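# Press the bell's button once and let it rise

## Task

Ring the bell by pushing its button fully down briefly and then releasing it so it springs back. The press counts only if the bell remains upright and where it was; a bell that is tipped over or shifted means failure.

## Robot and tools

Robot: two FANUC CRX-5iA six-joint arms, left_arm and right_arm, each ending in a two-finger parallel gripper (50 mm max opening). Calibrated bases in the scene frame: left_arm at (+0.019, +0.341, 0) m, right_arm at (+0.025, -0.342, 0) m, both nearly unrotated about z. A camera stand sits behind the arms.

Frames. Scene frame: origin at table-top height midway between the nominal bases, +z up, +x out over the table, left_arm toward +y (image left/right does not follow arm names). Each arm reports its hand pose (end_effector_position in metres, end_effector_quat_wxyz) in its own base frame. Commanded offsets are expressed along the axes of that arm's current Hand target. Gripper axes: fingers point along +z, close along x; end_effector_position is the point between the pads, fingertips extend 17.5 mm further along +z. A camera block juts about 10 cm toward the gripper's -y side. Reported poses may be off by a few cm.

A row is 18 numbers, each in [-1, 1], always both arms: left dx, dy, dz, rx, ry, rz, gripper position, force_limit, speed, then the same nine for the right arm. The first six are a relative offset from the Hand target held when the action (or move) began, not an absolute pose: 1.0 equals 0.6 m for dx/dy/dz and 180 degrees for rx/ry/rz (rx, ry, rz form one rotation vector). Six zeros re-command the current Hand target. Gripper numbers are absolute settings: position +1 fully open, about -0.65 pads touching, -1 to grip; force_limit -1/0/+1 gives about 20/102/185 N per pad; speed -1/0/+1 gives 20/85/150 mm/s. Zero is a real command, so to leave a gripper alone resend its previous three numbers. force_limit and speed start at +1.

Tools.
- execute_actions(actions, cameras): actions is a list of actions; each action is up to 15 rows, one per 1/30 s step, a short table repeating its last row. Every row in an action counts from that action's start pose. Repeating an offset in a new action moves further. An empty list returns state plus images (scene number too).
- move(target, speed, blend, blocking, cameras): target is one 18-number row or a list of up to 15 rows, all offsets from the same starting Hand targets. Straight-line paths, all arms finishing together, at least 0.5 s, capped at 10 s. speed is path top speed in m/s (0.002 to 1, default 0.25; rotation up to twice that in rad/s), one value or one per target. blend in m rounds corners; 0 stops at each target. blocking=false returns after about 0.5 s while motion continues. Paths do not avoid obstacles or the other arm; faster moves lag and hit harder.
- wait(seconds 0 to 10, cameras): lets time run with commands held.
- stop(cameras): brakes a running move; fingers keep moving.
- zoom_image(camera, region): camera is cam_left_wrist or cam_right_wrist (both 896x504); region [x0, y0, x1, y1] in pixels from top-left, at most 504 by 504, on the newest image.
- read_manual(section): licence texts only.
- finished_scene(scene): ends the scene irreversibly; scene is 1 or 2. Later calls in the same reply apply to the next scene.

Results. Each gives per-arm pose, Hand target (last commanded pose after clipping, the base for next offsets), joint velocities (may read within noise), gripper object_status (0 moving, 1 blocked while opening, 2 blocked while closing i.e. holding, 3 reached position or pads met), position_measured (opening about (250 - value) x 0.202 mm), Tool commands, and Flange force along gripper x y z (noisy, includes held weight; no reading near singularities). execute_actions also lists positions at some steps. move adds a move: line with an ending such as done, off_target, moving, held or fault, and limits such as paced (pose clipped) or held (steps withheld). Unnamed arms are done (within 3 mm and 2 degrees).

Control behaviour. Each step the command is clipped to within 70 mm and 16 degrees of the measured pose, so one action may fall short. A gripper resting short stays there until another command; resend the gap. A clearance check blocks arm commands that bring the arms too close but not finger motion, and is not a guarantee.

What to avoid. Arms are stiff: commanding even slightly beyond a firm surface can trigger a fault. A force of 150 N on any part, or contact torque reaching a joint limit (150 N m for waist, shoulder, elbow; 37.6 N m for the three wrist joints), halts that arm for 10 s while it yields. A blocked arm keeps pushing until re-commanded away; back off by commanding the target behind the gripper. Holding loads, stretching out or pushing at unreachable poses heats motors (MOTOR HOT warning, then a 30 to 60 s over-temperature stop). Any contact between the arms can end the scene. For the bell: approach from above slowly, press the button with the fingertips only as far as needed, lift off promptly, and never knock, drag or tip the bell or push anything off the table. Thinking time runs the clock, so keep replies short.

Each tool is called as name(argument=value, ...), one argument or row to a line, values as JSON.

## Session

execute_actions(
  actions=[],
)

Scene clock: 0.00 s.
left_arm: end_effector_position=(+0.4856, -0.3003, +0.3757) position_measured=3 object_status=3 end_effector_quat_wxyz=(-0.085, +0.863, +0.467, +0.172) | right_arm: end_effector_position=(+0.5708, -0.2185, +0.3825) position_measured=3 object_status=3 end_effector_quat_wxyz=(+0.459, +0.162, +0.669, -0.562)
Joint positions: left_arm=[-0.551 0.352 0.697 -0.403 -1.866 -0.156] | right_arm=[0.053 0.126 -0.681 1.898 -1.341 -0.207]
Joint velocities: within noise
Flange force (N): no reading
Hand target: left_arm +0.4856, -0.3003, +0.3757; -0.085, +0.863, +0.467, +0.172 | right_arm +0.5708, -0.2185, +0.3825; +0.459, +0.162, +0.669, -0.562
Tool commands: left_gripper/position=+1.0 left_gripper/force_limit=+1.0 left_gripper/speed=+1.0 right_gripper/position=+1.0 right_gripper/force_limit=+1.0 right_gripper/speed=+1.0

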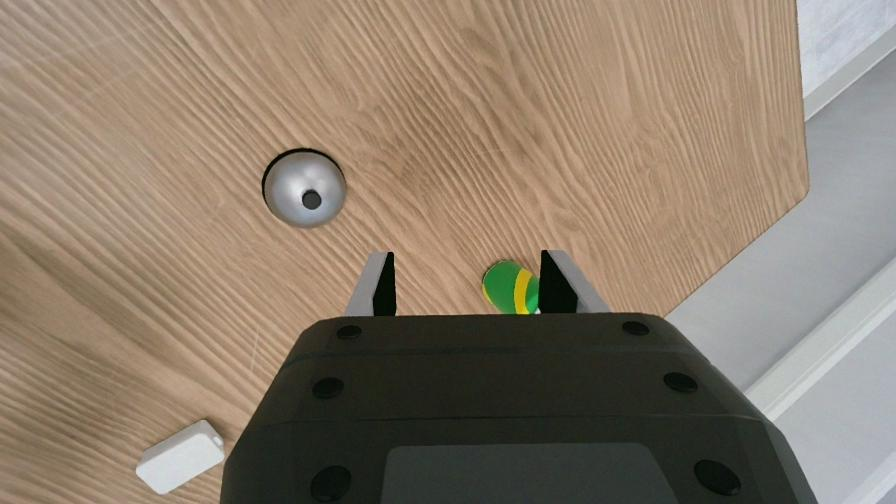

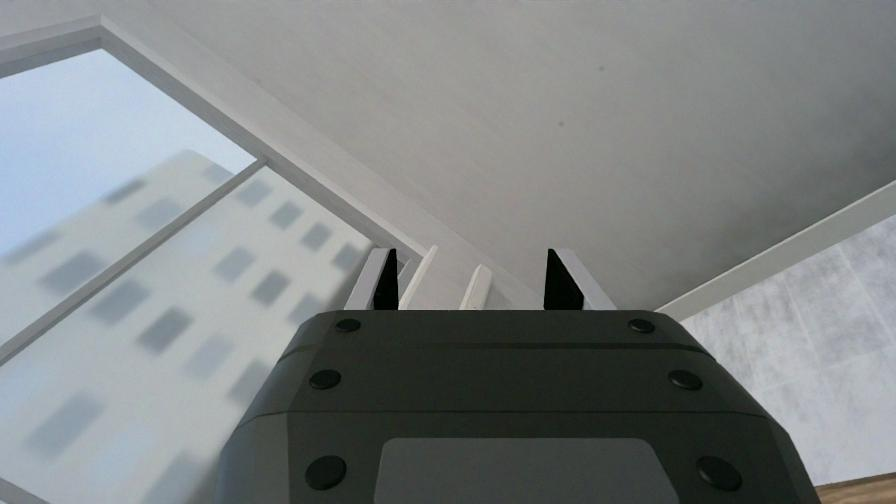

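move(
  target=[-0.1547,0.0567,0.2898,0.00456,-0.1233,0,-1,-0.8,0,0,0,0,0,0,0,1,1,1],
  speed=0.25,
  cameras=["cam_left_wrist"],
)

Scene clock: 34.07 s.
left_arm: end_effector_position=(+0.5049, -0.3378, +0.1802) position_measured=251 object_status=3 end_effector_quat_wxyz=(+0.000, +0.879, +0.476, -0.001) | right_arm: end_effector_position=(+0.5708, -0.2185, +0.3825) position_measured=3 object_status=3 end_effector_quat_wxyz=(+0.459, +0.162, +0.669, -0.562)
Joint positions: left_arm=[-0.373 0.423 0.273 0.002 -1.421 -0.206] | right_arm=[0.053 0.126 -0.681 1.898 -1.341 -0.207]
Flange force (N): left_arm=[0.3 -9.5 -0.8] | right_arm=[0.1 2.5 0.9]
Hand target: left_arm +0.5049, -0.3377, +0.1802; +0.000, +0.879, +0.476, -0.001 | right_arm +0.5708, -0.2185, +0.3825; +0.459, +0.162, +0.669, -0.562
Off the commanded pose: left_arm 0.000 m, 0 deg | right_arm 0.000 m, 0 deg.
move: done
Images, in order (width x height): cam_left_wrist 896x504.

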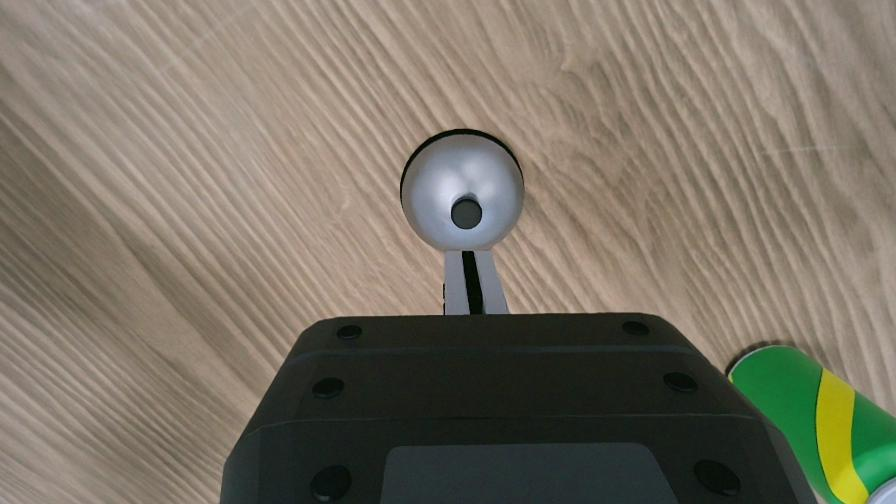

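move(
  target=[0.0058,0.001,0.0795,0,0,0,-1,-0.8,0,0,0,0,0,0,0,1,1,1],
  speed=0.15,
  cameras=["cam_left_wrist"],
)

zoom_image(
  camera="cam_left_wrist",
  region=[370, 120, 590, 320],
)

Scene clock: 55.20 s.
left_arm: end_effector_position=(+0.5072, -0.3352, +0.1325) position_measured=251 object_status=3 end_effector_quat_wxyz=(+0.000, +0.879, +0.476, -0.001) | right_arm: end_effector_position=(+0.5708, -0.2185, +0.3825) position_measured=3 object_status=3 end_effector_quat_wxyz=(+0.459, +0.162, +0.669, -0.562)
Joint positions: left_arm=[-0.367 0.448 0.195 0.002 -1.318 -0.212] | right_arm=[0.053 0.126 -0.681 1.898 -1.341 -0.207]
Flange force (N): left_arm=[0.1 -9.7 -1.2] | right_arm=[0.8 3.0 1.6]
Hand target: left_arm +0.5072, -0.3352, +0.1325; +0.000, +0.879, +0.476, -0.001 | right_arm +0.5708, -0.2185, +0.3825; +0.459, +0.162, +0.669, -0.562
Off the commanded pose: left_arm 0.000 m, 0 deg | right_arm 0.000 m, 0 deg.
move: done
Images, in order (width x height): cam_left_wrist 896x504.

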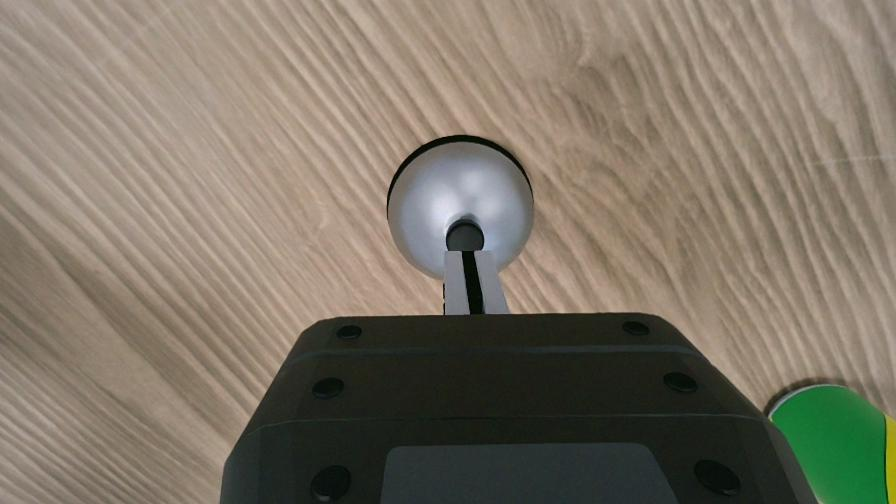

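Scaled by 2.291 from the camera's 896x504 image, which has a finer 1280x720 frame.

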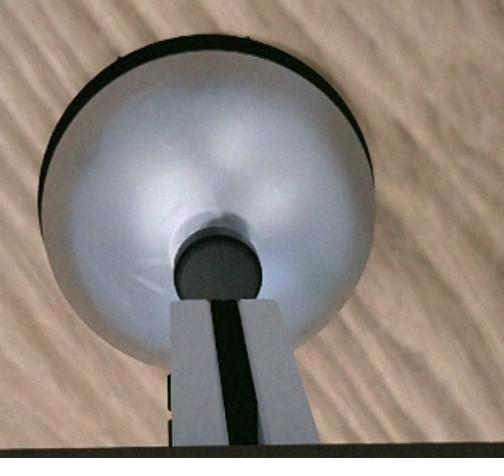

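move(
  target=[0.002,0,0.05,0,0,0,-1,-0.8,0,0,0,0,0,0,0,1,1,1],
  speed=0.1,
  cameras=["cam_left_wrist"],
)

Scene clock: 71.60 s.
left_arm: end_effector_position=(+0.5079, -0.3343, +0.1025) position_measured=251 object_status=3 end_effector_quat_wxyz=(+0.000, +0.879, +0.476, -0.001) | right_arm: end_effector_position=(+0.5708, -0.2185, +0.3825) position_measured=3 object_status=3 end_effector_quat_wxyz=(+0.459, +0.162, +0.669, -0.562)
Joint positions: left_arm=[-0.366 0.469 0.152 0.002 -1.255 -0.214] | right_arm=[0.053 0.126 -0.681 1.898 -1.341 -0.207]
Flange force (N): left_arm=[-0.3 -9.6 -1.9] | right_arm=[0.7 2.4 1.2]
Hand target: left_arm +0.5078, -0.3343, +0.1025; +0.000, +0.879, +0.476, -0.001 | right_arm +0.5708, -0.2185, +0.3825; +0.459, +0.162, +0.669, -0.562
Off the commanded pose: left_arm 0.000 m, 0 deg | right_arm 0.000 m, 0 deg.
move: done
Images, in order (width x height): cam_left_wrist 896x504.

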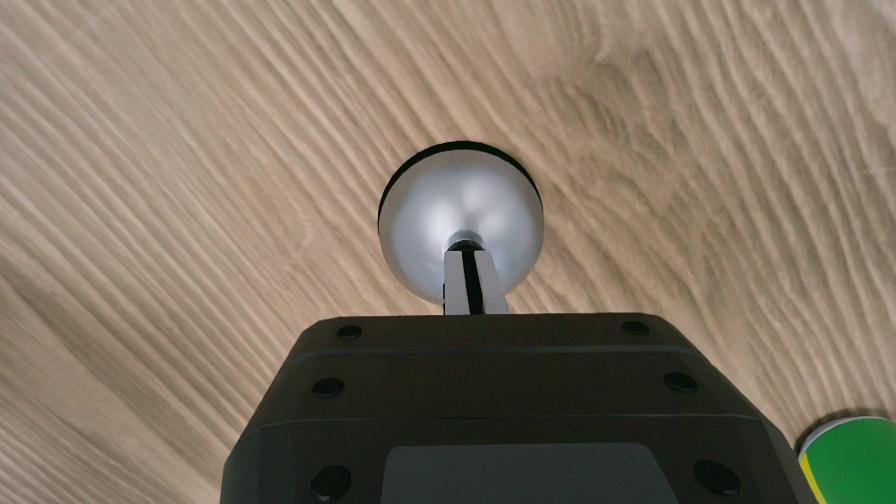

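execute_actions(
  actions=[
    [[0,0,0.0025,0,0,0,-1,-0.8,0,0,0,0,0,0,0,1,1,1]],
    [[0,0,0.0025,0,0,0,-1,-0.8,0,0,0,0,0,0,0,1,1,1]],
    [[0,0,0.0025,0,0,0,-1,-0.8,0,0,0,0,0,0,0,1,1,1]],
    [[0,0,0.0025,0,0,0,-1,-0.8,0,0,0,0,0,0,0,1,1,1]],
  ],
)

Scene clock: 77.83 s.
left_arm: end_effector_position=(+0.5078, -0.3342, +0.0964) position_measured=251 object_status=3 end_effector_quat_wxyz=(+0.000, +0.879, +0.476, -0.001) | right_arm: end_effector_position=(+0.5708, -0.2185, +0.3825) position_measured=3 object_status=3 end_effector_quat_wxyz=(+0.459, +0.162, +0.669, -0.562)
Joint positions: left_arm=[-0.366 0.474 0.144 0.002 -1.242 -0.214] | right_arm=[0.053 0.126 -0.681 1.898 -1.341 -0.207]
Flange force (N): left_arm=[-0.3 -9.1 -1.9] | right_arm=[0.8 2.9 1.6]
Flange force at the end of the 1st action (N): left_arm=[0.2 -9.2 -2.1] | right_arm=[0.6 3.1 2.2]
Flange force at the end of the 2nd action (N): left_arm=[-0.4 -10.1 -1.8] | right_arm=[0.3 2.8 2.2]
Flange force at the end of the 3rd action (N): left_arm=[-0.1 -9.3 -2.0] | right_arm=[0.1 3.0 1.4]
Hand target: left_arm +0.5078, -0.3343, +0.0965; +0.000, +0.879, +0.476, -0.001 | right_arm +0.5708, -0.2185, +0.3825; +0.459, +0.162, +0.669, -0.562
Off the commanded pose: left_arm 0.000 m, 0 deg | right_arm 0.000 m, 0 deg.
Step readings (end_effector_position of left_arm | right_arm; steps 1 to 15: 1st action; 16 to 30: 2nd action; 31 to 45: 3rd action; 46 to 60: 4th action):
0: (+0.5078, -0.3343, +0.1025) | (+0.5708, -0.2185, +0.3825)
1: (+0.5078, -0.3343, +0.1024) | (+0.5708, -0.2185, +0.3825)
2: (+0.5079, -0.3343, +0.1019) | (+0.5708, -0.2185, +0.3825)
4: (+0.5078, -0.3342, +0.1011) | (+0.5708, -0.2185, +0.3825)
8: (+0.5078, -0.3343, +0.1010) | (+0.5708, -0.2185, +0.3825)
15: (+0.5078, -0.3343, +0.1010) | (+0.5708, -0.2185, +0.3825)
16: (+0.5078, -0.3343, +0.1010) | (+0.5708, -0.2185, +0.3825)
17: (+0.5079, -0.3343, +0.1005) | (+0.5708, -0.2185, +0.3825)
19: (+0.5078, -0.3342, +0.0994) | (+0.5708, -0.2185, +0.3825)
23: (+0.5078, -0.3343, +0.0994) | (+0.5708, -0.2185, +0.3825)
30: (+0.5078, -0.3343, +0.0994) | (+0.5708, -0.2185, +0.3825)
31: (+0.5078, -0.3343, +0.0994) | (+0.5708, -0.2185, +0.3825)
32: (+0.5079, -0.3343, +0.0990) | (+0.5708, -0.2185, +0.3825)
34: (+0.5078, -0.3342, +0.0980) | (+0.5708, -0.2185, +0.3825)
38: (+0.5078, -0.3343, +0.0980) | (+0.5708, -0.2185, +0.3825)
45: (+0.5078, -0.3343, +0.0980) | (+0.5708, -0.2185, +0.3825)
46: (+0.5078, -0.3343, +0.0979) | (+0.5708, -0.2185, +0.3825)
47: (+0.5079, -0.3343, +0.0974) | (+0.5708, -0.2185, +0.3825)
49: (+0.5078, -0.3342, +0.0964) | (+0.5708, -0.2185, +0.3825)
53: (+0.5078, -0.3342, +0.0964) | (+0.5708, -0.2185, +0.3825)
60: (+0.5078, -0.3342, +0.0964) | (+0.5708, -0.2185, +0.3825)

execute_actions(
  actions=[
    [[0,0,0.0025,0,0,0,-1,-0.8,0,0,0,0,0,0,0,1,1,1]],
    [[0,0,0.0025,0,0,0,-1,-0.8,0,0,0,0,0,0,0,1,1,1]],
    [[0,0,0.0025,0,0,0,-1,-0.8,0,0,0,0,0,0,0,1,1,1]],
  ],
)

Scene clock: 82.93 s.
left_arm: end_effector_position=(+0.5078, -0.3343, +0.0920) position_measured=251 object_status=3 end_effector_quat_wxyz=(+0.000, +0.879, +0.476, -0.001) | right_arm: end_effector_position=(+0.5708, -0.2185, +0.3825) position_measured=3 object_status=3 end_effector_quat_wxyz=(+0.459, +0.162, +0.669, -0.562)
Joint positions: left_arm=[-0.366 0.477 0.139 0.002 -1.233 -0.214] | right_arm=[0.053 0.126 -0.681 1.898 -1.341 -0.207]
Flange force (N): left_arm=[0.1 -9.1 -2.1] | right_arm=[-0.2 3.4 2.3]
Flange force at the end of the 1st action (N): left_arm=[-0.3 -8.4 -2.4] | right_arm=[-0.4 3.7 1.7]
Flange force at the end of the 2nd action (N): left_arm=[0.0 -8.9 -2.2] | right_arm=[0.5 3.0 1.5]
Hand target: left_arm +0.5078, -0.3343, +0.0920; +0.000, +0.879, +0.476, -0.001 | right_arm +0.5708, -0.2185, +0.3825; +0.459, +0.162, +0.669, -0.562
Off the commanded pose: left_arm 0.000 m, 0 deg | right_arm 0.000 m, 0 deg.
Step readings (end_effector_position of left_arm | right_arm; steps 1 to 15: 1st action; 16 to 30: 2nd action; 31 to 45: 3rd action):
0: (+0.5078, -0.3343, +0.0965) | (+0.5708, -0.2185, +0.3825)
1: (+0.5078, -0.3343, +0.0965) | (+0.5708, -0.2185, +0.3825)
2: (+0.5081, -0.3344, +0.0962) | (+0.5708, -0.2185, +0.3825)
4: (+0.5079, -0.3343, +0.0954) | (+0.5708, -0.2185, +0.3825)
8: (+0.5079, -0.3343, +0.0951) | (+0.5708, -0.2185, +0.3825)
15: (+0.5078, -0.3343, +0.0950) | (+0.5708, -0.2185, +0.3825)
16: (+0.5078, -0.3343, +0.0950) | (+0.5708, -0.2185, +0.3825)
17: (+0.5079, -0.3343, +0.0945) | (+0.5708, -0.2185, +0.3825)
19: (+0.5078, -0.3343, +0.0934) | (+0.5708, -0.2185, +0.3825)
23: (+0.5078, -0.3343, +0.0934) | (+0.5708, -0.2185, +0.3825)
30: (+0.5078, -0.3343, +0.0934) | (+0.5708, -0.2185, +0.3825)
31: (+0.5078, -0.3343, +0.0934) | (+0.5708, -0.2185, +0.3825)
32: (+0.5079, -0.3343, +0.0928) | (+0.5708, -0.2185, +0.3825)
34: (+0.5078, -0.3343, +0.0920) | (+0.5708, -0.2185, +0.3825)
38: (+0.5078, -0.3343, +0.0920) | (+0.5708, -0.2185, +0.3825)
45: (+0.5078, -0.3343, +0.0920) | (+0.5708, -0.2185, +0.3825)

Tip at 0.0745.

execute_actions(
  actions=[
    [[0,0,0.0025,0,0,0,-1,-0.8,0,0,0,0,0,0,0,1,1,1]],
    [[0,0,0.0025,0,0,0,-1,-0.8,0,0,0,0,0,0,0,1,1,1]],
    [[0,0,0.0025,0,0,0,-1,-0.8,0,0,0,0,0,0,0,1,1,1]],
  ],
)

Scene clock: 86.53 s.
left_arm: end_effector_position=(+0.5078, -0.3343, +0.0874) position_measured=251 object_status=3 end_effector_quat_wxyz=(+0.000, +0.879, +0.476, -0.001) | right_arm: end_effector_position=(+0.5708, -0.2185, +0.3825) position_measured=3 object_status=3 end_effector_quat_wxyz=(+0.459, +0.162, +0.669, -0.562)
Joint positions: left_arm=[-0.366 0.481 0.133 0.002 -1.223 -0.214] | right_arm=[0.053 0.126 -0.681 1.898 -1.341 -0.207]
Flange force (N): left_arm=[0.0 -9.3 -2.2] | right_arm=[0.5 3.2 1.3]
Flange force at the end of the 1st action (N): left_arm=[0.0 -8.6 -2.3] | right_arm=[0.5 3.6 2.2]
Flange force at the end of the 2nd action (N): left_arm=[-0.2 -9.0 -2.5] | right_arm=[0.1 3.0 1.6]
Hand target: left_arm +0.5078, -0.3343, +0.0875; +0.000, +0.879, +0.476, -0.001 | right_arm +0.5708, -0.2185, +0.3825; +0.459, +0.162, +0.669, -0.562
Off the commanded pose: left_arm 0.000 m, 0 deg | right_arm 0.000 m, 0 deg.
Step readings (end_effector_position of left_arm | right_arm; steps 1 to 15: 1st action; 16 to 30: 2nd action; 31 to 45: 3rd action):
0: (+0.5078, -0.3343, +0.0920) | (+0.5708, -0.2185, +0.3825)
1: (+0.5078, -0.3343, +0.0920) | (+0.5708, -0.2185, +0.3825)
2: (+0.5080, -0.3343, +0.0915) | (+0.5708, -0.2185, +0.3825)
4: (+0.5079, -0.3343, +0.0905) | (+0.5708, -0.2185, +0.3825)
8: (+0.5078, -0.3343, +0.0904) | (+0.5708, -0.2185, +0.3825)
15: (+0.5078, -0.3343, +0.0904) | (+0.5708, -0.2185, +0.3825)
16: (+0.5078, -0.3343, +0.0904) | (+0.5708, -0.2185, +0.3825)
17: (+0.5079, -0.3343, +0.0901) | (+0.5708, -0.2185, +0.3825)
19: (+0.5078, -0.3343, +0.0890) | (+0.5708, -0.2185, +0.3825)
23: (+0.5078, -0.3343, +0.0890) | (+0.5708, -0.2185, +0.3825)
30: (+0.5078, -0.3343, +0.0890) | (+0.5708, -0.2185, +0.3825)
31: (+0.5078, -0.3343, +0.0889) | (+0.5708, -0.2185, +0.3825)
32: (+0.5079, -0.3343, +0.0883) | (+0.5708, -0.2185, +0.3825)
34: (+0.5078, -0.3343, +0.0874) | (+0.5708, -0.2185, +0.3825)
38: (+0.5078, -0.3343, +0.0874) | (+0.5708, -0.2185, +0.3825)
45: (+0.5078, -0.3343, +0.0874) | (+0.5708, -0.2185, +0.3825)

Tip at 0.070.

execute_actions(
  actions=[
    [[0,0,0.0025,0,0,0,-1,-0.8,0,0,0,0,0,0,0,1,1,1]],
    [[0,0,0.0025,0,0,0,-1,-0.8,0,0,0,0,0,0,0,1,1,1]],
    [[0,0,0.0025,0,0,0,-1,-0.8,0,0,0,0,0,0,0,1,1,1]],
  ],
)

Scene clock: 92.30 s.
left_arm: end_effector_position=(+0.5078, -0.3343, +0.0830) position_measured=251 object_status=3 end_effector_quat_wxyz=(+0.000, +0.879, +0.476, -0.001) | right_arm: end_effector_position=(+0.5708, -0.2185, +0.3825) position_measured=3 object_status=3 end_effector_quat_wxyz=(+0.459, +0.162, +0.669, -0.562)
Joint positions: left_arm=[-0.366 0.485 0.127 0.002 -1.214 -0.214] | right_arm=[0.053 0.126 -0.681 1.898 -1.341 -0.207]
Flange force (N): left_arm=[0.0 -9.8 -4.7] | right_arm=[0.0 3.1 0.5]
Flange force at the end of the 1st action (N): left_arm=[0.0 -9.5 -2.4] | right_arm=[0.6 3.2 1.7]
Flange force at the end of the 2nd action (N): left_arm=[-0.6 -9.8 -4.2] | right_arm=[0.1 3.1 1.0]
Hand target: left_arm +0.5078, -0.3343, +0.0830; +0.000, +0.879, +0.476, -0.001 | right_arm +0.5708, -0.2185, +0.3825; +0.459, +0.162, +0.669, -0.562
Off the commanded pose: left_arm 0.000 m, 0 deg | right_arm 0.000 m, 0 deg.
Step readings (end_effector_position of left_arm | right_arm; steps 1 to 15: 1st action; 16 to 30: 2nd action; 31 to 45: 3rd action):
0: (+0.5078, -0.3343, +0.0875) | (+0.5708, -0.2185, +0.3825)
1: (+0.5078, -0.3343, +0.0875) | (+0.5708, -0.2185, +0.3825)
2: (+0.5079, -0.3343, +0.0872) | (+0.5708, -0.2185, +0.3825)
4: (+0.5079, -0.3343, +0.0863) | (+0.5708, -0.2185, +0.3825)
8: (+0.5078, -0.3343, +0.0860) | (+0.5708, -0.2185, +0.3825)
15: (+0.5078, -0.3343, +0.0860) | (+0.5708, -0.2185, +0.3825)
16: (+0.5078, -0.3343, +0.0859) | (+0.5708, -0.2185, +0.3825)
17: (+0.5079, -0.3343, +0.0853) | (+0.5708, -0.2185, +0.3825)
19: (+0.5078, -0.3343, +0.0845) | (+0.5708, -0.2185, +0.3825)
23: (+0.5078, -0.3343, +0.0845) | (+0.5708, -0.2185, +0.3825)
30: (+0.5078, -0.3343, +0.0844) | (+0.5708, -0.2185, +0.3825)
31: (+0.5078, -0.3343, +0.0844) | (+0.5708, -0.2185, +0.3825)
32: (+0.5079, -0.3343, +0.0840) | (+0.5708, -0.2185, +0.3825)
34: (+0.5078, -0.3343, +0.0830) | (+0.5708, -0.2185, +0.3825)
38: (+0.5078, -0.3343, +0.0830) | (+0.5708, -0.2185, +0.3825)
45: (+0.5078, -0.3343, +0.0830) | (+0.5708, -0.2185, +0.3825)

execute_actions(
  actions=[
    [[0,0,0.0017,0,0,0,-1,-0.8,0,0,0,0,0,0,0,1,1,1]],
    [[0,0,0.0017,0,0,0,-1,-0.8,0,0,0,0,0,0,0,1,1,1]],
  ],
)

Scene clock: 97.10 s.
left_arm: end_effector_position=(+0.5078, -0.3343, +0.0809) position_measured=251 object_status=3 end_effector_quat_wxyz=(+0.000, +0.879, +0.476, -0.001) | right_arm: end_effector_position=(+0.5708, -0.2185, +0.3825) position_measured=3 object_status=3 end_effector_quat_wxyz=(+0.459, +0.162, +0.669, -0.562)
Joint positions: left_arm=[-0.366 0.487 0.125 0.002 -1.21 -0.214] | right_arm=[0.053 0.126 -0.681 1.898 -1.341 -0.207]
Flange force (N): left_arm=[0.4 -8.9 -12.2] | right_arm=[0.4 3.2 1.9]
Flange force at the end of the 1st action (N): left_arm=[0.1 -9.6 -4.8] | right_arm=[0.5 2.8 1.4]
Hand target: left_arm +0.5078, -0.3343, +0.0809; +0.000, +0.879, +0.476, -0.001 | right_arm +0.5708, -0.2185, +0.3825; +0.459, +0.162, +0.669, -0.562
Off the commanded pose: left_arm 0.000 m, 0 deg | right_arm 0.000 m, 0 deg.
Step readings (end_effector_position of left_arm | right_arm; steps 1 to 15: 1st action; 16 to 30: 2nd action):
0: (+0.5078, -0.3343, +0.0830) | (+0.5708, -0.2185, +0.3825)
1: (+0.5078, -0.3343, +0.0829) | (+0.5708, -0.2185, +0.3825)
2: (+0.5078, -0.3343, +0.0826) | (+0.5708, -0.2185, +0.3825)
4: (+0.5078, -0.3343, +0.0819) | (+0.5708, -0.2185, +0.3825)
8: (+0.5078, -0.3343, +0.0819) | (+0.5708, -0.2185, +0.3825)
15: (+0.5078, -0.3343, +0.0819) | (+0.5708, -0.2185, +0.3825)
16: (+0.5078, -0.3343, +0.0819) | (+0.5708, -0.2185, +0.3825)
17: (+0.5078, -0.3343, +0.0816) | (+0.5708, -0.2185, +0.3825)
19: (+0.5078, -0.3343, +0.0810) | (+0.5708, -0.2185, +0.3825)
23: (+0.5078, -0.3343, +0.0810) | (+0.5708, -0.2185, +0.3825)
30: (+0.5078, -0.3343, +0.0809) | (+0.5708, -0.2185, +0.3825)

execute_actions(
  actions=[
    [[0,0,0.0007,0,0,0,-1,-0.8,0,0,0,0,0,0,0,1,1,1]],
    [[0,0,0.0007,0,0,0,-1,-0.8,0,0,0,0,0,0,0,1,1,1]],
  ],
)

Scene clock: 100.13 s.
left_arm: end_effector_position=(+0.5078, -0.3343, +0.0801) position_measured=251 object_status=3 end_effector_quat_wxyz=(+0.000, +0.879, +0.476, -0.001) | right_arm: end_effector_position=(+0.5708, -0.2185, +0.3825) position_measured=3 object_status=3 end_effector_quat_wxyz=(+0.459, +0.162, +0.669, -0.562)
Joint positions: left_arm=[-0.366 0.487 0.124 0.002 -1.208 -0.214] | right_arm=[0.053 0.126 -0.681 1.898 -1.341 -0.207]
Flange force (N): left_arm=[4.1 -18.6 -65.1] | right_arm=[0.3 3.5 0.9]
Flange force at the end of the 1st action (N): left_arm=[1.9 -13.1 -37.2] | right_arm=[-0.3 3.2 1.1]
Hand target: left_arm +0.5078, -0.3343, +0.0801; +0.000, +0.879, +0.476, -0.001 | right_arm +0.5708, -0.2185, +0.3825; +0.459, +0.162, +0.669, -0.562
Off the commanded pose: left_arm 0.000 m, 0 deg | right_arm 0.000 m, 0 deg.
Step readings (end_effector_position of left_arm | right_arm; steps 1 to 15: 1st action; 16 to 30: 2nd action):
0: (+0.5078, -0.3343, +0.0809) | (+0.5708, -0.2185, +0.3825)
1: (+0.5078, -0.3343, +0.0809) | (+0.5708, -0.2185, +0.3825)
2: (+0.5078, -0.3343, +0.0808) | (+0.5708, -0.2185, +0.3825)
4: (+0.5078, -0.3343, +0.0807) | (+0.5708, -0.2185, +0.3825)
8: (+0.5078, -0.3343, +0.0806) | (+0.5708, -0.2185, +0.3825)
15: (+0.5078, -0.3343, +0.0805) | (+0.5708, -0.2185, +0.3825)
16: (+0.5078, -0.3343, +0.0805) | (+0.5708, -0.2185, +0.3825)
17: (+0.5078, -0.3343, +0.0804) | (+0.5708, -0.2185, +0.3825)
19: (+0.5078, -0.3343, +0.0803) | (+0.5708, -0.2185, +0.3825)
23: (+0.5078, -0.3343, +0.0802) | (+0.5708, -0.2185, +0.3825)
30: (+0.5078, -0.3343, +0.0801) | (+0.5708, -0.2185, +0.3825)

Bottomed out firmly. Release upward.

move(
  target=[0,0,-0.09,0,0,0,-1,-0.8,0,0,0,0,0,0,0,1,1,1],
  speed=0.1,
  cameras=["cam_left_wrist"],
)

Scene clock: 102.17 s.
left_arm: end_effector_position=(+0.5079, -0.3342, +0.1342) position_measured=251 object_status=3 end_effector_quat_wxyz=(+0.000, +0.879, +0.476, -0.001) | right_arm: end_effector_position=(+0.5708, -0.2185, +0.3825) position_measured=3 object_status=3 end_effector_quat_wxyz=(+0.459, +0.162, +0.669, -0.562)
Joint positions: left_arm=[-0.365 0.447 0.197 0.002 -1.322 -0.214] | right_arm=[0.053 0.126 -0.681 1.898 -1.341 -0.207]
Flange force (N): left_arm=[-0.2 -9.4 -1.2] | right_arm=[0.4 2.7 1.1]
Hand target: left_arm +0.5079, -0.3342, +0.1341; +0.000, +0.879, +0.476, -0.001 | right_arm +0.5708, -0.2185, +0.3825; +0.459, +0.162, +0.669, -0.562
Off the commanded pose: left_arm 0.000 m, 0 deg | right_arm 0.000 m, 0 deg.
move: done
Images, in order (width x height): cam_left_wrist 896x504.

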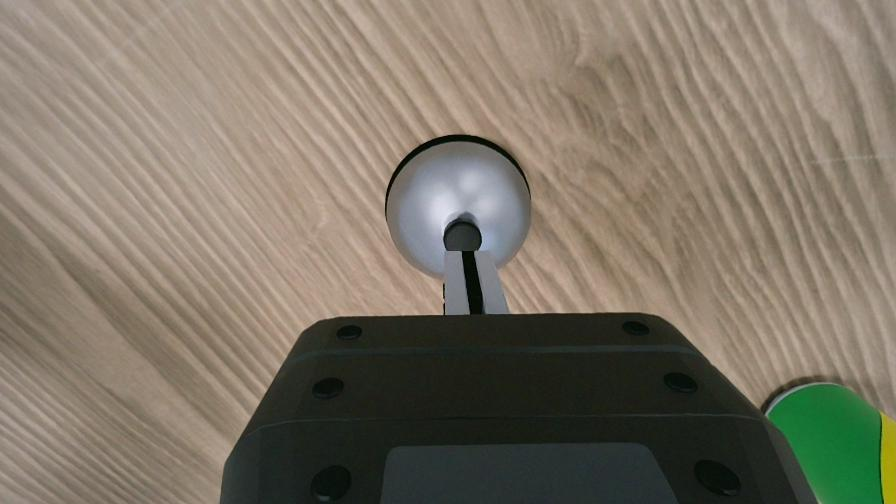

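finished_scene(
  scene=1,
)

The scene is finished: the task was done.


## Next scene

The same job, from a new start.

execute_actions(
  actions=[],
)

Scene clock: 0.00 s.
left_arm: end_effector_position=(+0.3833, +0.1222, +0.2687) position_measured=3 object_status=3 end_effector_quat_wxyz=(+0.087, -0.386, +0.907, -0.141) | right_arm: end_effector_position=(+0.4409, +0.3950, +0.3287) position_measured=3 object_status=3 end_effector_quat_wxyz=(-0.001, +0.490, +0.866, -0.100)
Joint positions: left_arm=[0.903 -0.257 -0.392 0.336 -1.425 1.425] | right_arm=[0.961 0.573 0.82 0.019 -2.018 -0.413]
Joint velocities: within noise
Flange force (N): no reading
Hand target: left_arm +0.3833, +0.1222, +0.2687; +0.087, -0.386, +0.907, -0.141 | right_arm +0.4409, +0.3950, +0.3287; -0.001, +0.490, +0.866, -0.100
Tool commands: left_gripper/position=+1.0 left_gripper/force_limit=+1.0 left_gripper/speed=+1.0 right_gripper/position=+1.0 right_gripper/force_limit=+1.0 right_gripper/speed=+1.0

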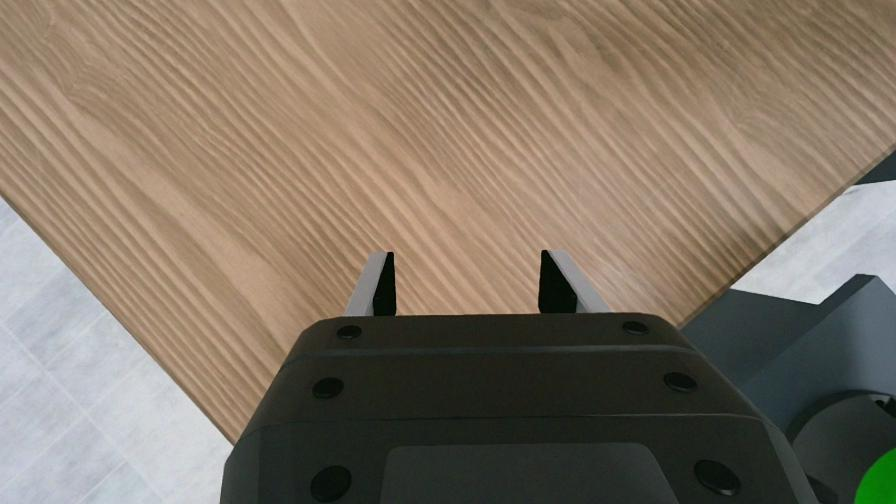

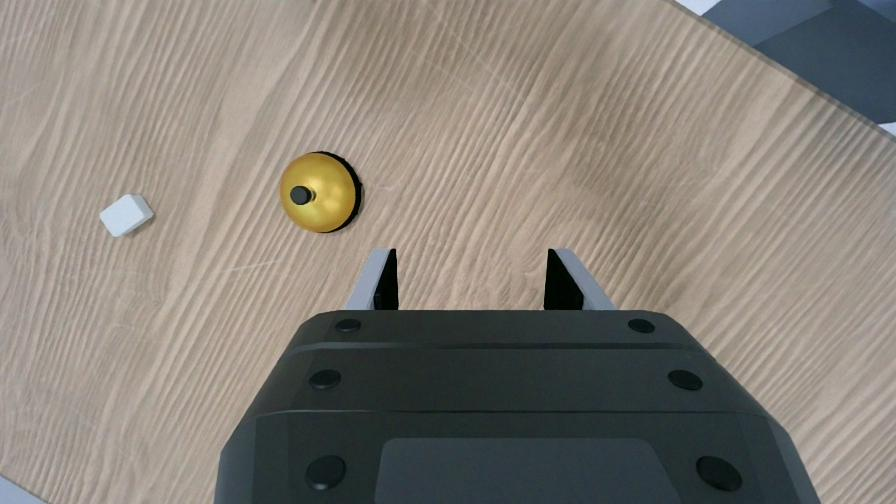

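move(
  target=[0,0,0,0,0,0,1,1,1,-0.2537,0.0182,0.3255,-0.0558,0.0309,0,-1,-0.8,0],
  speed=0.25,
  cameras=["cam_right_wrist"],
)

zoom_image(
  camera="cam_right_wrist",
  region=[370, 120, 590, 320],
)

Scene clock: 20.93 s.
left_arm: end_effector_position=(+0.3833, +0.1222, +0.2687) position_measured=3 object_status=3 end_effector_quat_wxyz=(+0.087, -0.386, +0.907, -0.141) | right_arm: end_effector_position=(+0.5100, +0.2376, +0.1503) position_measured=251 object_status=3 end_effector_quat_wxyz=(+0.000, +0.492, +0.871, +0.000)
Joint positions: left_arm=[0.903 -0.257 -0.392 0.336 -1.425 1.425] | right_arm=[0.669 0.326 0.071 0 -1.316 -0.128]
Flange force (N): left_arm=[5.0 1.9 0.1] | right_arm=[-1.9 2.9 0.6]
Hand target: left_arm +0.3833, +0.1222, +0.2687; +0.087, -0.386, +0.907, -0.141 | right_arm +0.5100, +0.2375, +0.1502; +0.000, +0.492, +0.871, +0.000
Off the commanded pose: left_arm 0.000 m, 0 deg | right_arm 0.000 m, 0 deg.
move: done
Images, in order (width x height): cam_right_wrist 896x504.

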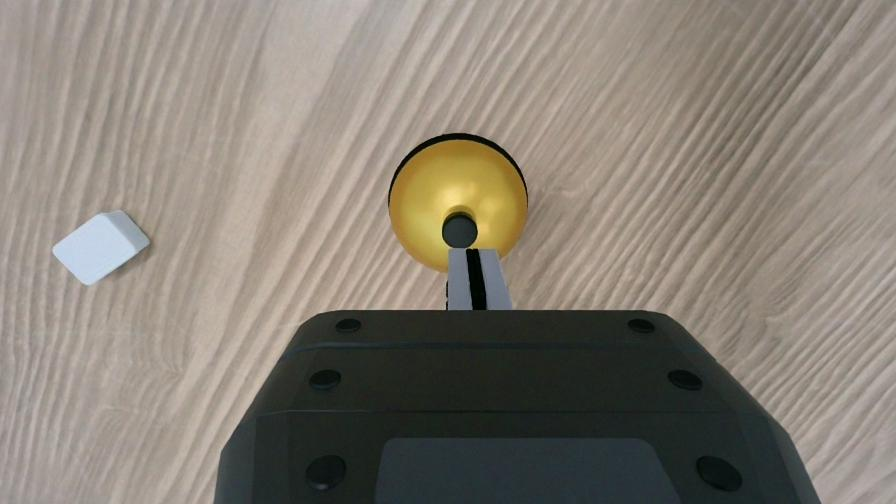

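Scaled by 2.291 from the camera's 896x504 image, which has a finer 1280x720 frame.

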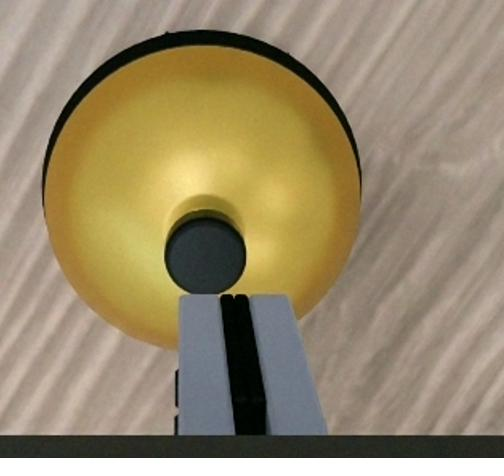

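move(
  target=[0,0,0,0,0,0,1,1,1,-0.0042,0.001,0.0965,0,0,0,-1,-0.8,0],
  speed=0.1,
  cameras=["cam_right_wrist"],
)

Scene clock: 33.23 s.
left_arm: end_effector_position=(+0.3833, +0.1222, +0.2687) position_measured=3 object_status=3 end_effector_quat_wxyz=(+0.087, -0.386, +0.907, -0.141) | right_arm: end_effector_position=(+0.5118, +0.2357, +0.0923) position_measured=251 object_status=3 end_effector_quat_wxyz=(+0.000, +0.492, +0.871, +0.000)
Joint positions: left_arm=[0.903 -0.257 -0.392 0.336 -1.425 1.425] | right_arm=[0.665 0.372 -0.009 0 -1.19 -0.123]
Flange force (N): left_arm=[4.5 0.6 0.7] | right_arm=[-2.8 3.0 0.3]
Hand target: left_arm +0.3833, +0.1222, +0.2687; +0.087, -0.386, +0.907, -0.141 | right_arm +0.5118, +0.2357, +0.0923; +0.000, +0.492, +0.871, +0.000
Off the commanded pose: left_arm 0.000 m, 0 deg | right_arm 0.000 m, 0 deg.
move: done
Images, in order (width x height): cam_right_wrist 896x504.

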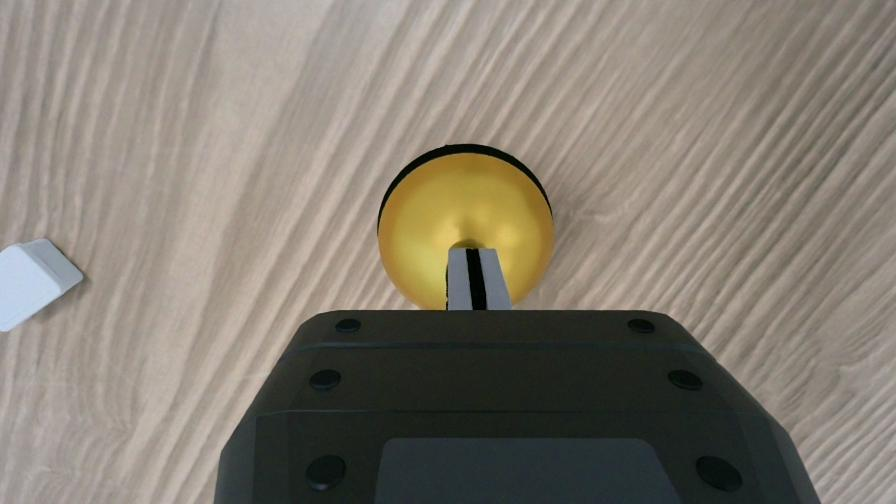

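execute_actions(
  actions=[
    [[0,0,0,0,0,0,1,1,1,-0.001,0,0.0025,0,0,0,-1,-0.8,0]],
    [[0,0,0,0,0,0,1,1,1,0,0,0.0025,0,0,0,-1,-0.8,0]],
    [[0,0,0,0,0,0,1,1,1,0,0,0.0025,0,0,0,-1,-0.8,0]],
  ],
)

Scene clock: 37.60 s.
left_arm: end_effector_position=(+0.3833, +0.1222, +0.2687) position_measured=3 object_status=3 end_effector_quat_wxyz=(+0.087, -0.386, +0.907, -0.141) | right_arm: end_effector_position=(+0.5121, +0.2351, +0.0878) position_measured=251 object_status=3 end_effector_quat_wxyz=(+0.000, +0.492, +0.871, +0.000)
Joint positions: left_arm=[0.903 -0.257 -0.392 0.336 -1.425 1.425] | right_arm=[0.664 0.377 -0.014 0.001 -1.18 -0.122]
Flange force (N): left_arm=[4.5 1.0 0.4] | right_arm=[-1.9 2.9 -0.5]
Flange force at the end of the 1st action (N): left_arm=[4.4 1.5 0.2] | right_arm=[-2.0 3.0 0.4]
Flange force at the end of the 2nd action (N): left_arm=[5.3 1.8 0.5] | right_arm=[-2.3 2.6 0.0]
Hand target: left_arm +0.3833, +0.1222, +0.2687; +0.087, -0.386, +0.907, -0.141 | right_arm +0.5121, +0.2351, +0.0878; +0.000, +0.492, +0.871, +0.000
Off the commanded pose: left_arm 0.000 m, 0 deg | right_arm 0.000 m, 0 deg.
Step readings (end_effector_position of left_arm | right_arm; steps 1 to 15: 1st action; 16 to 30: 2nd action; 31 to 45: 3rd action):
0: (+0.3833, +0.1222, +0.2687) | (+0.5118, +0.2357, +0.0923)
1: (+0.3833, +0.1222, +0.2687) | (+0.5118, +0.2356, +0.0923)
2: (+0.3833, +0.1222, +0.2687) | (+0.5120, +0.2355, +0.0917)
4: (+0.3833, +0.1222, +0.2687) | (+0.5121, +0.2351, +0.0908)
8: (+0.3833, +0.1222, +0.2687) | (+0.5121, +0.2351, +0.0908)
15: (+0.3833, +0.1222, +0.2687) | (+0.5121, +0.2351, +0.0908)
16: (+0.3833, +0.1222, +0.2687) | (+0.5121, +0.2351, +0.0908)
17: (+0.3833, +0.1222, +0.2687) | (+0.5121, +0.2352, +0.0902)
19: (+0.3833, +0.1222, +0.2687) | (+0.5121, +0.2351, +0.0893)
23: (+0.3833, +0.1222, +0.2687) | (+0.5121, +0.2351, +0.0893)
30: (+0.3833, +0.1222, +0.2687) | (+0.5121, +0.2351, +0.0893)
31: (+0.3833, +0.1222, +0.2687) | (+0.5121, +0.2351, +0.0893)
32: (+0.3833, +0.1222, +0.2687) | (+0.5121, +0.2352, +0.0887)
34: (+0.3833, +0.1222, +0.2687) | (+0.5121, +0.2351, +0.0878)
38: (+0.3833, +0.1222, +0.2687) | (+0.5121, +0.2351, +0.0878)
45: (+0.3833, +0.1222, +0.2687) | (+0.5121, +0.2351, +0.0878)

execute_actions(
  actions=[
    [[0,0,0,0,0,0,1,1,1,0,0,0.0025,0,0,0,-1,-0.8,0]],
    [[0,0,0,0,0,0,1,1,1,0,0,0.0025,0,0,0,-1,-0.8,0]],
    [[0,0,0,0,0,0,1,1,1,0,0,0.0017,0,0,0,-1,-0.8,0]],
  ],
)

Scene clock: 40.83 s.
left_arm: end_effector_position=(+0.3833, +0.1222, +0.2687) position_measured=3 object_status=3 end_effector_quat_wxyz=(+0.087, -0.386, +0.907, -0.141) | right_arm: end_effector_position=(+0.5121, +0.2352, +0.0838) position_measured=251 object_status=3 end_effector_quat_wxyz=(+0.000, +0.492, +0.871, +0.000)
Joint positions: left_arm=[0.903 -0.257 -0.392 0.336 -1.425 1.425] | right_arm=[0.664 0.381 -0.019 0 -1.171 -0.122]
Flange force (N): left_arm=[5.0 0.7 0.5] | right_arm=[-2.6 3.8 0.0]
Flange force at the end of the 1st action (N): left_arm=[5.0 1.6 0.2] | right_arm=[-1.5 3.7 0.4]
Flange force at the end of the 2nd action (N): left_arm=[4.9 0.7 0.4] | right_arm=[-2.7 3.9 0.3]
Hand target: left_arm +0.3833, +0.1222, +0.2687; +0.087, -0.386, +0.907, -0.141 | right_arm +0.5121, +0.2351, +0.0838; +0.000, +0.492, +0.871, +0.000
Off the commanded pose: left_arm 0.000 m, 0 deg | right_arm 0.000 m, 0 deg.
Step readings (end_effector_position of left_arm | right_arm; steps 1 to 15: 1st action; 16 to 30: 2nd action; 31 to 45: 3rd action):
0: (+0.3833, +0.1222, +0.2687) | (+0.5121, +0.2351, +0.0878)
1: (+0.3833, +0.1222, +0.2687) | (+0.5121, +0.2351, +0.0878)
2: (+0.3833, +0.1222, +0.2687) | (+0.5121, +0.2352, +0.0872)
4: (+0.3833, +0.1222, +0.2687) | (+0.5120, +0.2351, +0.0863)
8: (+0.3833, +0.1222, +0.2687) | (+0.5121, +0.2352, +0.0863)
15: (+0.3833, +0.1222, +0.2687) | (+0.5121, +0.2352, +0.0863)
16: (+0.3833, +0.1222, +0.2687) | (+0.5121, +0.2352, +0.0863)
17: (+0.3833, +0.1222, +0.2687) | (+0.5121, +0.2352, +0.0857)
19: (+0.3833, +0.1222, +0.2687) | (+0.5121, +0.2351, +0.0848)
23: (+0.3833, +0.1222, +0.2687) | (+0.5121, +0.2352, +0.0848)
30: (+0.3833, +0.1222, +0.2687) | (+0.5121, +0.2352, +0.0848)
31: (+0.3833, +0.1222, +0.2687) | (+0.5121, +0.2352, +0.0847)
32: (+0.3833, +0.1222, +0.2687) | (+0.5121, +0.2352, +0.0843)
34: (+0.3833, +0.1222, +0.2687) | (+0.5121, +0.2351, +0.0838)
38: (+0.3833, +0.1222, +0.2687) | (+0.5121, +0.2352, +0.0838)
45: (+0.3833, +0.1222, +0.2687) | (+0.5121, +0.2352, +0.0838)

execute_actions(
  actions=[
    [[0,0,0,0,0,0,1,1,1,0,0,0.0025,0,0,0,-1,-0.8,0]],
    [[0,0,0,0,0,0,1,1,1,0,0,0.0025,0,0,0,-1,-0.8,0]],
  ],
)

Scene clock: 44.47 s.
left_arm: end_effector_position=(+0.3833, +0.1222, +0.2687) position_measured=3 object_status=3 end_effector_quat_wxyz=(+0.087, -0.386, +0.907, -0.141) | right_arm: end_effector_position=(+0.5121, +0.2351, +0.0808) position_measured=251 object_status=3 end_effector_quat_wxyz=(+0.000, +0.492, +0.871, +0.000)
Joint positions: left_arm=[0.903 -0.257 -0.392 0.336 -1.425 1.425] | right_arm=[0.664 0.383 -0.023 0 -1.165 -0.122]
Flange force (N): left_arm=[5.4 1.4 0.3] | right_arm=[-1.9 2.5 -2.0]
Flange force at the end of the 1st action (N): left_arm=[4.8 1.4 0.4] | right_arm=[-2.2 3.1 -1.7]
Hand target: left_arm +0.3833, +0.1222, +0.2687; +0.087, -0.386, +0.907, -0.141 | right_arm +0.5121, +0.2351, +0.0808; +0.000, +0.492, +0.871, +0.000
Off the commanded pose: left_arm 0.000 m, 0 deg | right_arm 0.000 m, 0 deg.
Step readings (end_effector_position of left_arm | right_arm; steps 1 to 15: 1st action; 16 to 30: 2nd action):
0: (+0.3833, +0.1222, +0.2687) | (+0.5121, +0.2351, +0.0838)
1: (+0.3833, +0.1222, +0.2687) | (+0.5121, +0.2351, +0.0838)
2: (+0.3833, +0.1222, +0.2687) | (+0.5121, +0.2352, +0.0835)
4: (+0.3833, +0.1222, +0.2687) | (+0.5121, +0.2352, +0.0827)
8: (+0.3833, +0.1222, +0.2687) | (+0.5121, +0.2352, +0.0824)
15: (+0.3833, +0.1222, +0.2687) | (+0.5121, +0.2351, +0.0823)
16: (+0.3833, +0.1222, +0.2687) | (+0.5121, +0.2351, +0.0823)
17: (+0.3833, +0.1222, +0.2687) | (+0.5121, +0.2352, +0.0817)
19: (+0.3833, +0.1222, +0.2687) | (+0.5121, +0.2351, +0.0808)
23: (+0.3833, +0.1222, +0.2687) | (+0.5121, +0.2351, +0.0808)
30: (+0.3833, +0.1222, +0.2687) | (+0.5121, +0.2351, +0.0808)

execute_actions(
  actions=[
    [[0,0,0,0,0,0,1,1,1,0,0,0.0017,0,0,0,-1,-0.8,0]],
    [[0,0,0,0,0,0,1,1,1,0,0,0.001,0,0,0,-1,-0.8,0]],
  ],
)

Scene clock: 47.40 s.
left_arm: end_effector_position=(+0.3833, +0.1222, +0.2687) position_measured=3 object_status=3 end_effector_quat_wxyz=(+0.087, -0.386, +0.907, -0.141) | right_arm: end_effector_position=(+0.5121, +0.2351, +0.0792) position_measured=251 object_status=3 end_effector_quat_wxyz=(+0.000, +0.492, +0.871, +0.000)
Joint positions: left_arm=[0.903 -0.257 -0.392 0.336 -1.425 1.425] | right_arm=[0.664 0.385 -0.025 0 -1.161 -0.122]
Flange force (N): left_arm=[4.5 1.2 0.2] | right_arm=[-1.2 2.4 -3.4]
Flange force at the end of the 1st action (N): left_arm=[4.5 1.0 -0.2] | right_arm=[-2.2 3.4 -2.5]
Hand target: left_arm +0.3833, +0.1222, +0.2687; +0.087, -0.386, +0.907, -0.141 | right_arm +0.5121, +0.2351, +0.0792; +0.000, +0.492, +0.871, +0.000
Off the commanded pose: left_arm 0.000 m, 0 deg | right_arm 0.000 m, 0 deg.
Step readings (end_effector_position of left_arm | right_arm; steps 1 to 15: 1st action; 16 to 30: 2nd action):
0: (+0.3833, +0.1222, +0.2687) | (+0.5121, +0.2351, +0.0808)
1: (+0.3833, +0.1222, +0.2687) | (+0.5121, +0.2351, +0.0808)
2: (+0.3833, +0.1222, +0.2687) | (+0.5121, +0.2352, +0.0804)
4: (+0.3833, +0.1222, +0.2687) | (+0.5121, +0.2351, +0.0798)
8: (+0.3833, +0.1222, +0.2687) | (+0.5121, +0.2351, +0.0798)
15: (+0.3833, +0.1222, +0.2687) | (+0.5121, +0.2351, +0.0798)
16: (+0.3833, +0.1222, +0.2687) | (+0.5121, +0.2351, +0.0797)
17: (+0.3833, +0.1222, +0.2687) | (+0.5121, +0.2351, +0.0795)
19: (+0.3833, +0.1222, +0.2687) | (+0.5121, +0.2351, +0.0792)
23: (+0.3833, +0.1222, +0.2687) | (+0.5121, +0.2351, +0.0792)
30: (+0.3833, +0.1222, +0.2687) | (+0.5121, +0.2351, +0.0792)

execute_actions(
  actions=[
    [[0,0,0,0,0,0,1,1,1,0,0,0.001,0,0,0,-1,-0.8,0]],
    [[0,0,0,0,0,0,1,1,1,0,0,0.0007,0,0,0,-1,-0.8,0]],
  ],
)

Scene clock: 49.77 s.
left_arm: end_effector_position=(+0.3833, +0.1222, +0.2687) position_measured=3 object_status=3 end_effector_quat_wxyz=(+0.087, -0.386, +0.907, -0.141) | right_arm: end_effector_position=(+0.5121, +0.2351, +0.0782) position_measured=251 object_status=3 end_effector_quat_wxyz=(+0.000, +0.492, +0.871, +0.000)
Joint positions: left_arm=[0.903 -0.257 -0.392 0.336 -1.425 1.425] | right_arm=[0.664 0.386 -0.026 0 -1.159 -0.122]
Flange force (N): left_arm=[5.0 1.3 0.8] | right_arm=[1.0 -4.8 -34.9]
Flange force at the end of the 1st action (N): left_arm=[5.1 1.4 0.6] | right_arm=[-1.9 2.8 -4.5]
Hand target: left_arm +0.3833, +0.1222, +0.2687; +0.087, -0.386, +0.907, -0.141 | right_arm +0.5121, +0.2351, +0.0781; +0.000, +0.492, +0.871, +0.000
Off the commanded pose: left_arm 0.000 m, 0 deg | right_arm 0.000 m, 0 deg.
Step readings (end_effector_position of left_arm | right_arm; steps 1 to 15: 1st action; 16 to 30: 2nd action):
0: (+0.3833, +0.1222, +0.2687) | (+0.5121, +0.2351, +0.0792)
1: (+0.3833, +0.1222, +0.2687) | (+0.5121, +0.2351, +0.0791)
2: (+0.3833, +0.1222, +0.2687) | (+0.5121, +0.2352, +0.0789)
4: (+0.3833, +0.1222, +0.2687) | (+0.5121, +0.2351, +0.0786)
8: (+0.3833, +0.1222, +0.2687) | (+0.5121, +0.2351, +0.0786)
15: (+0.3833, +0.1222, +0.2687) | (+0.5121, +0.2351, +0.0786)
16: (+0.3833, +0.1222, +0.2687) | (+0.5121, +0.2351, +0.0786)
17: (+0.3833, +0.1222, +0.2687) | (+0.5121, +0.2352, +0.0784)
19: (+0.3833, +0.1222, +0.2687) | (+0.5121, +0.2352, +0.0783)
23: (+0.3833, +0.1222, +0.2687) | (+0.5121, +0.2352, +0.0782)
30: (+0.3833, +0.1222, +0.2687) | (+0.5121, +0.2352, +0.0782)

move(
  target=[0,0,0,0,0,0,1,1,1,0,0,-0.09,0,0,0,-1,-0.8,0],
  speed=0.1,
  cameras=["cam_right_wrist"],
)

Scene clock: 53.10 s.
left_arm: end_effector_position=(+0.3833, +0.1222, +0.2687) position_measured=3 object_status=3 end_effector_quat_wxyz=(+0.087, -0.386, +0.907, -0.141) | right_arm: end_effector_position=(+0.5121, +0.2352, +0.1322) position_measured=251 object_status=3 end_effector_quat_wxyz=(+0.000, +0.492, +0.871, +0.000)
Joint positions: left_arm=[0.903 -0.257 -0.392 0.336 -1.425 1.425] | right_arm=[0.664 0.34 0.046 0 -1.277 -0.122]
Flange force (N): left_arm=[5.3 1.4 0.5] | right_arm=[-1.4 2.9 0.3]
Hand target: left_arm +0.3833, +0.1222, +0.2687; +0.087, -0.386, +0.907, -0.141 | right_arm +0.5121, +0.2352, +0.1321; +0.000, +0.492, +0.871, +0.000
Off the commanded pose: left_arm 0.000 m, 0 deg | right_arm 0.000 m, 0 deg.
move: done
Images, in order (width x height): cam_right_wrist 896x504.

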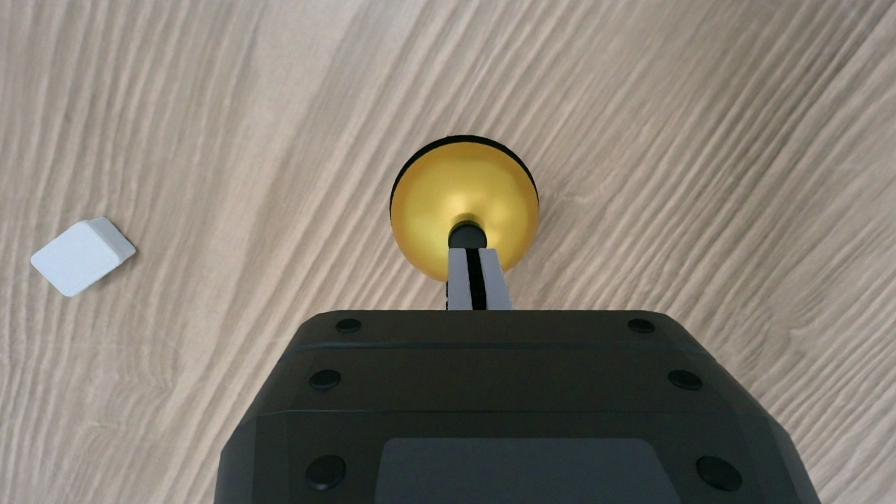

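finished_scene(
  scene=2,
)

The scene is finished: the task was done.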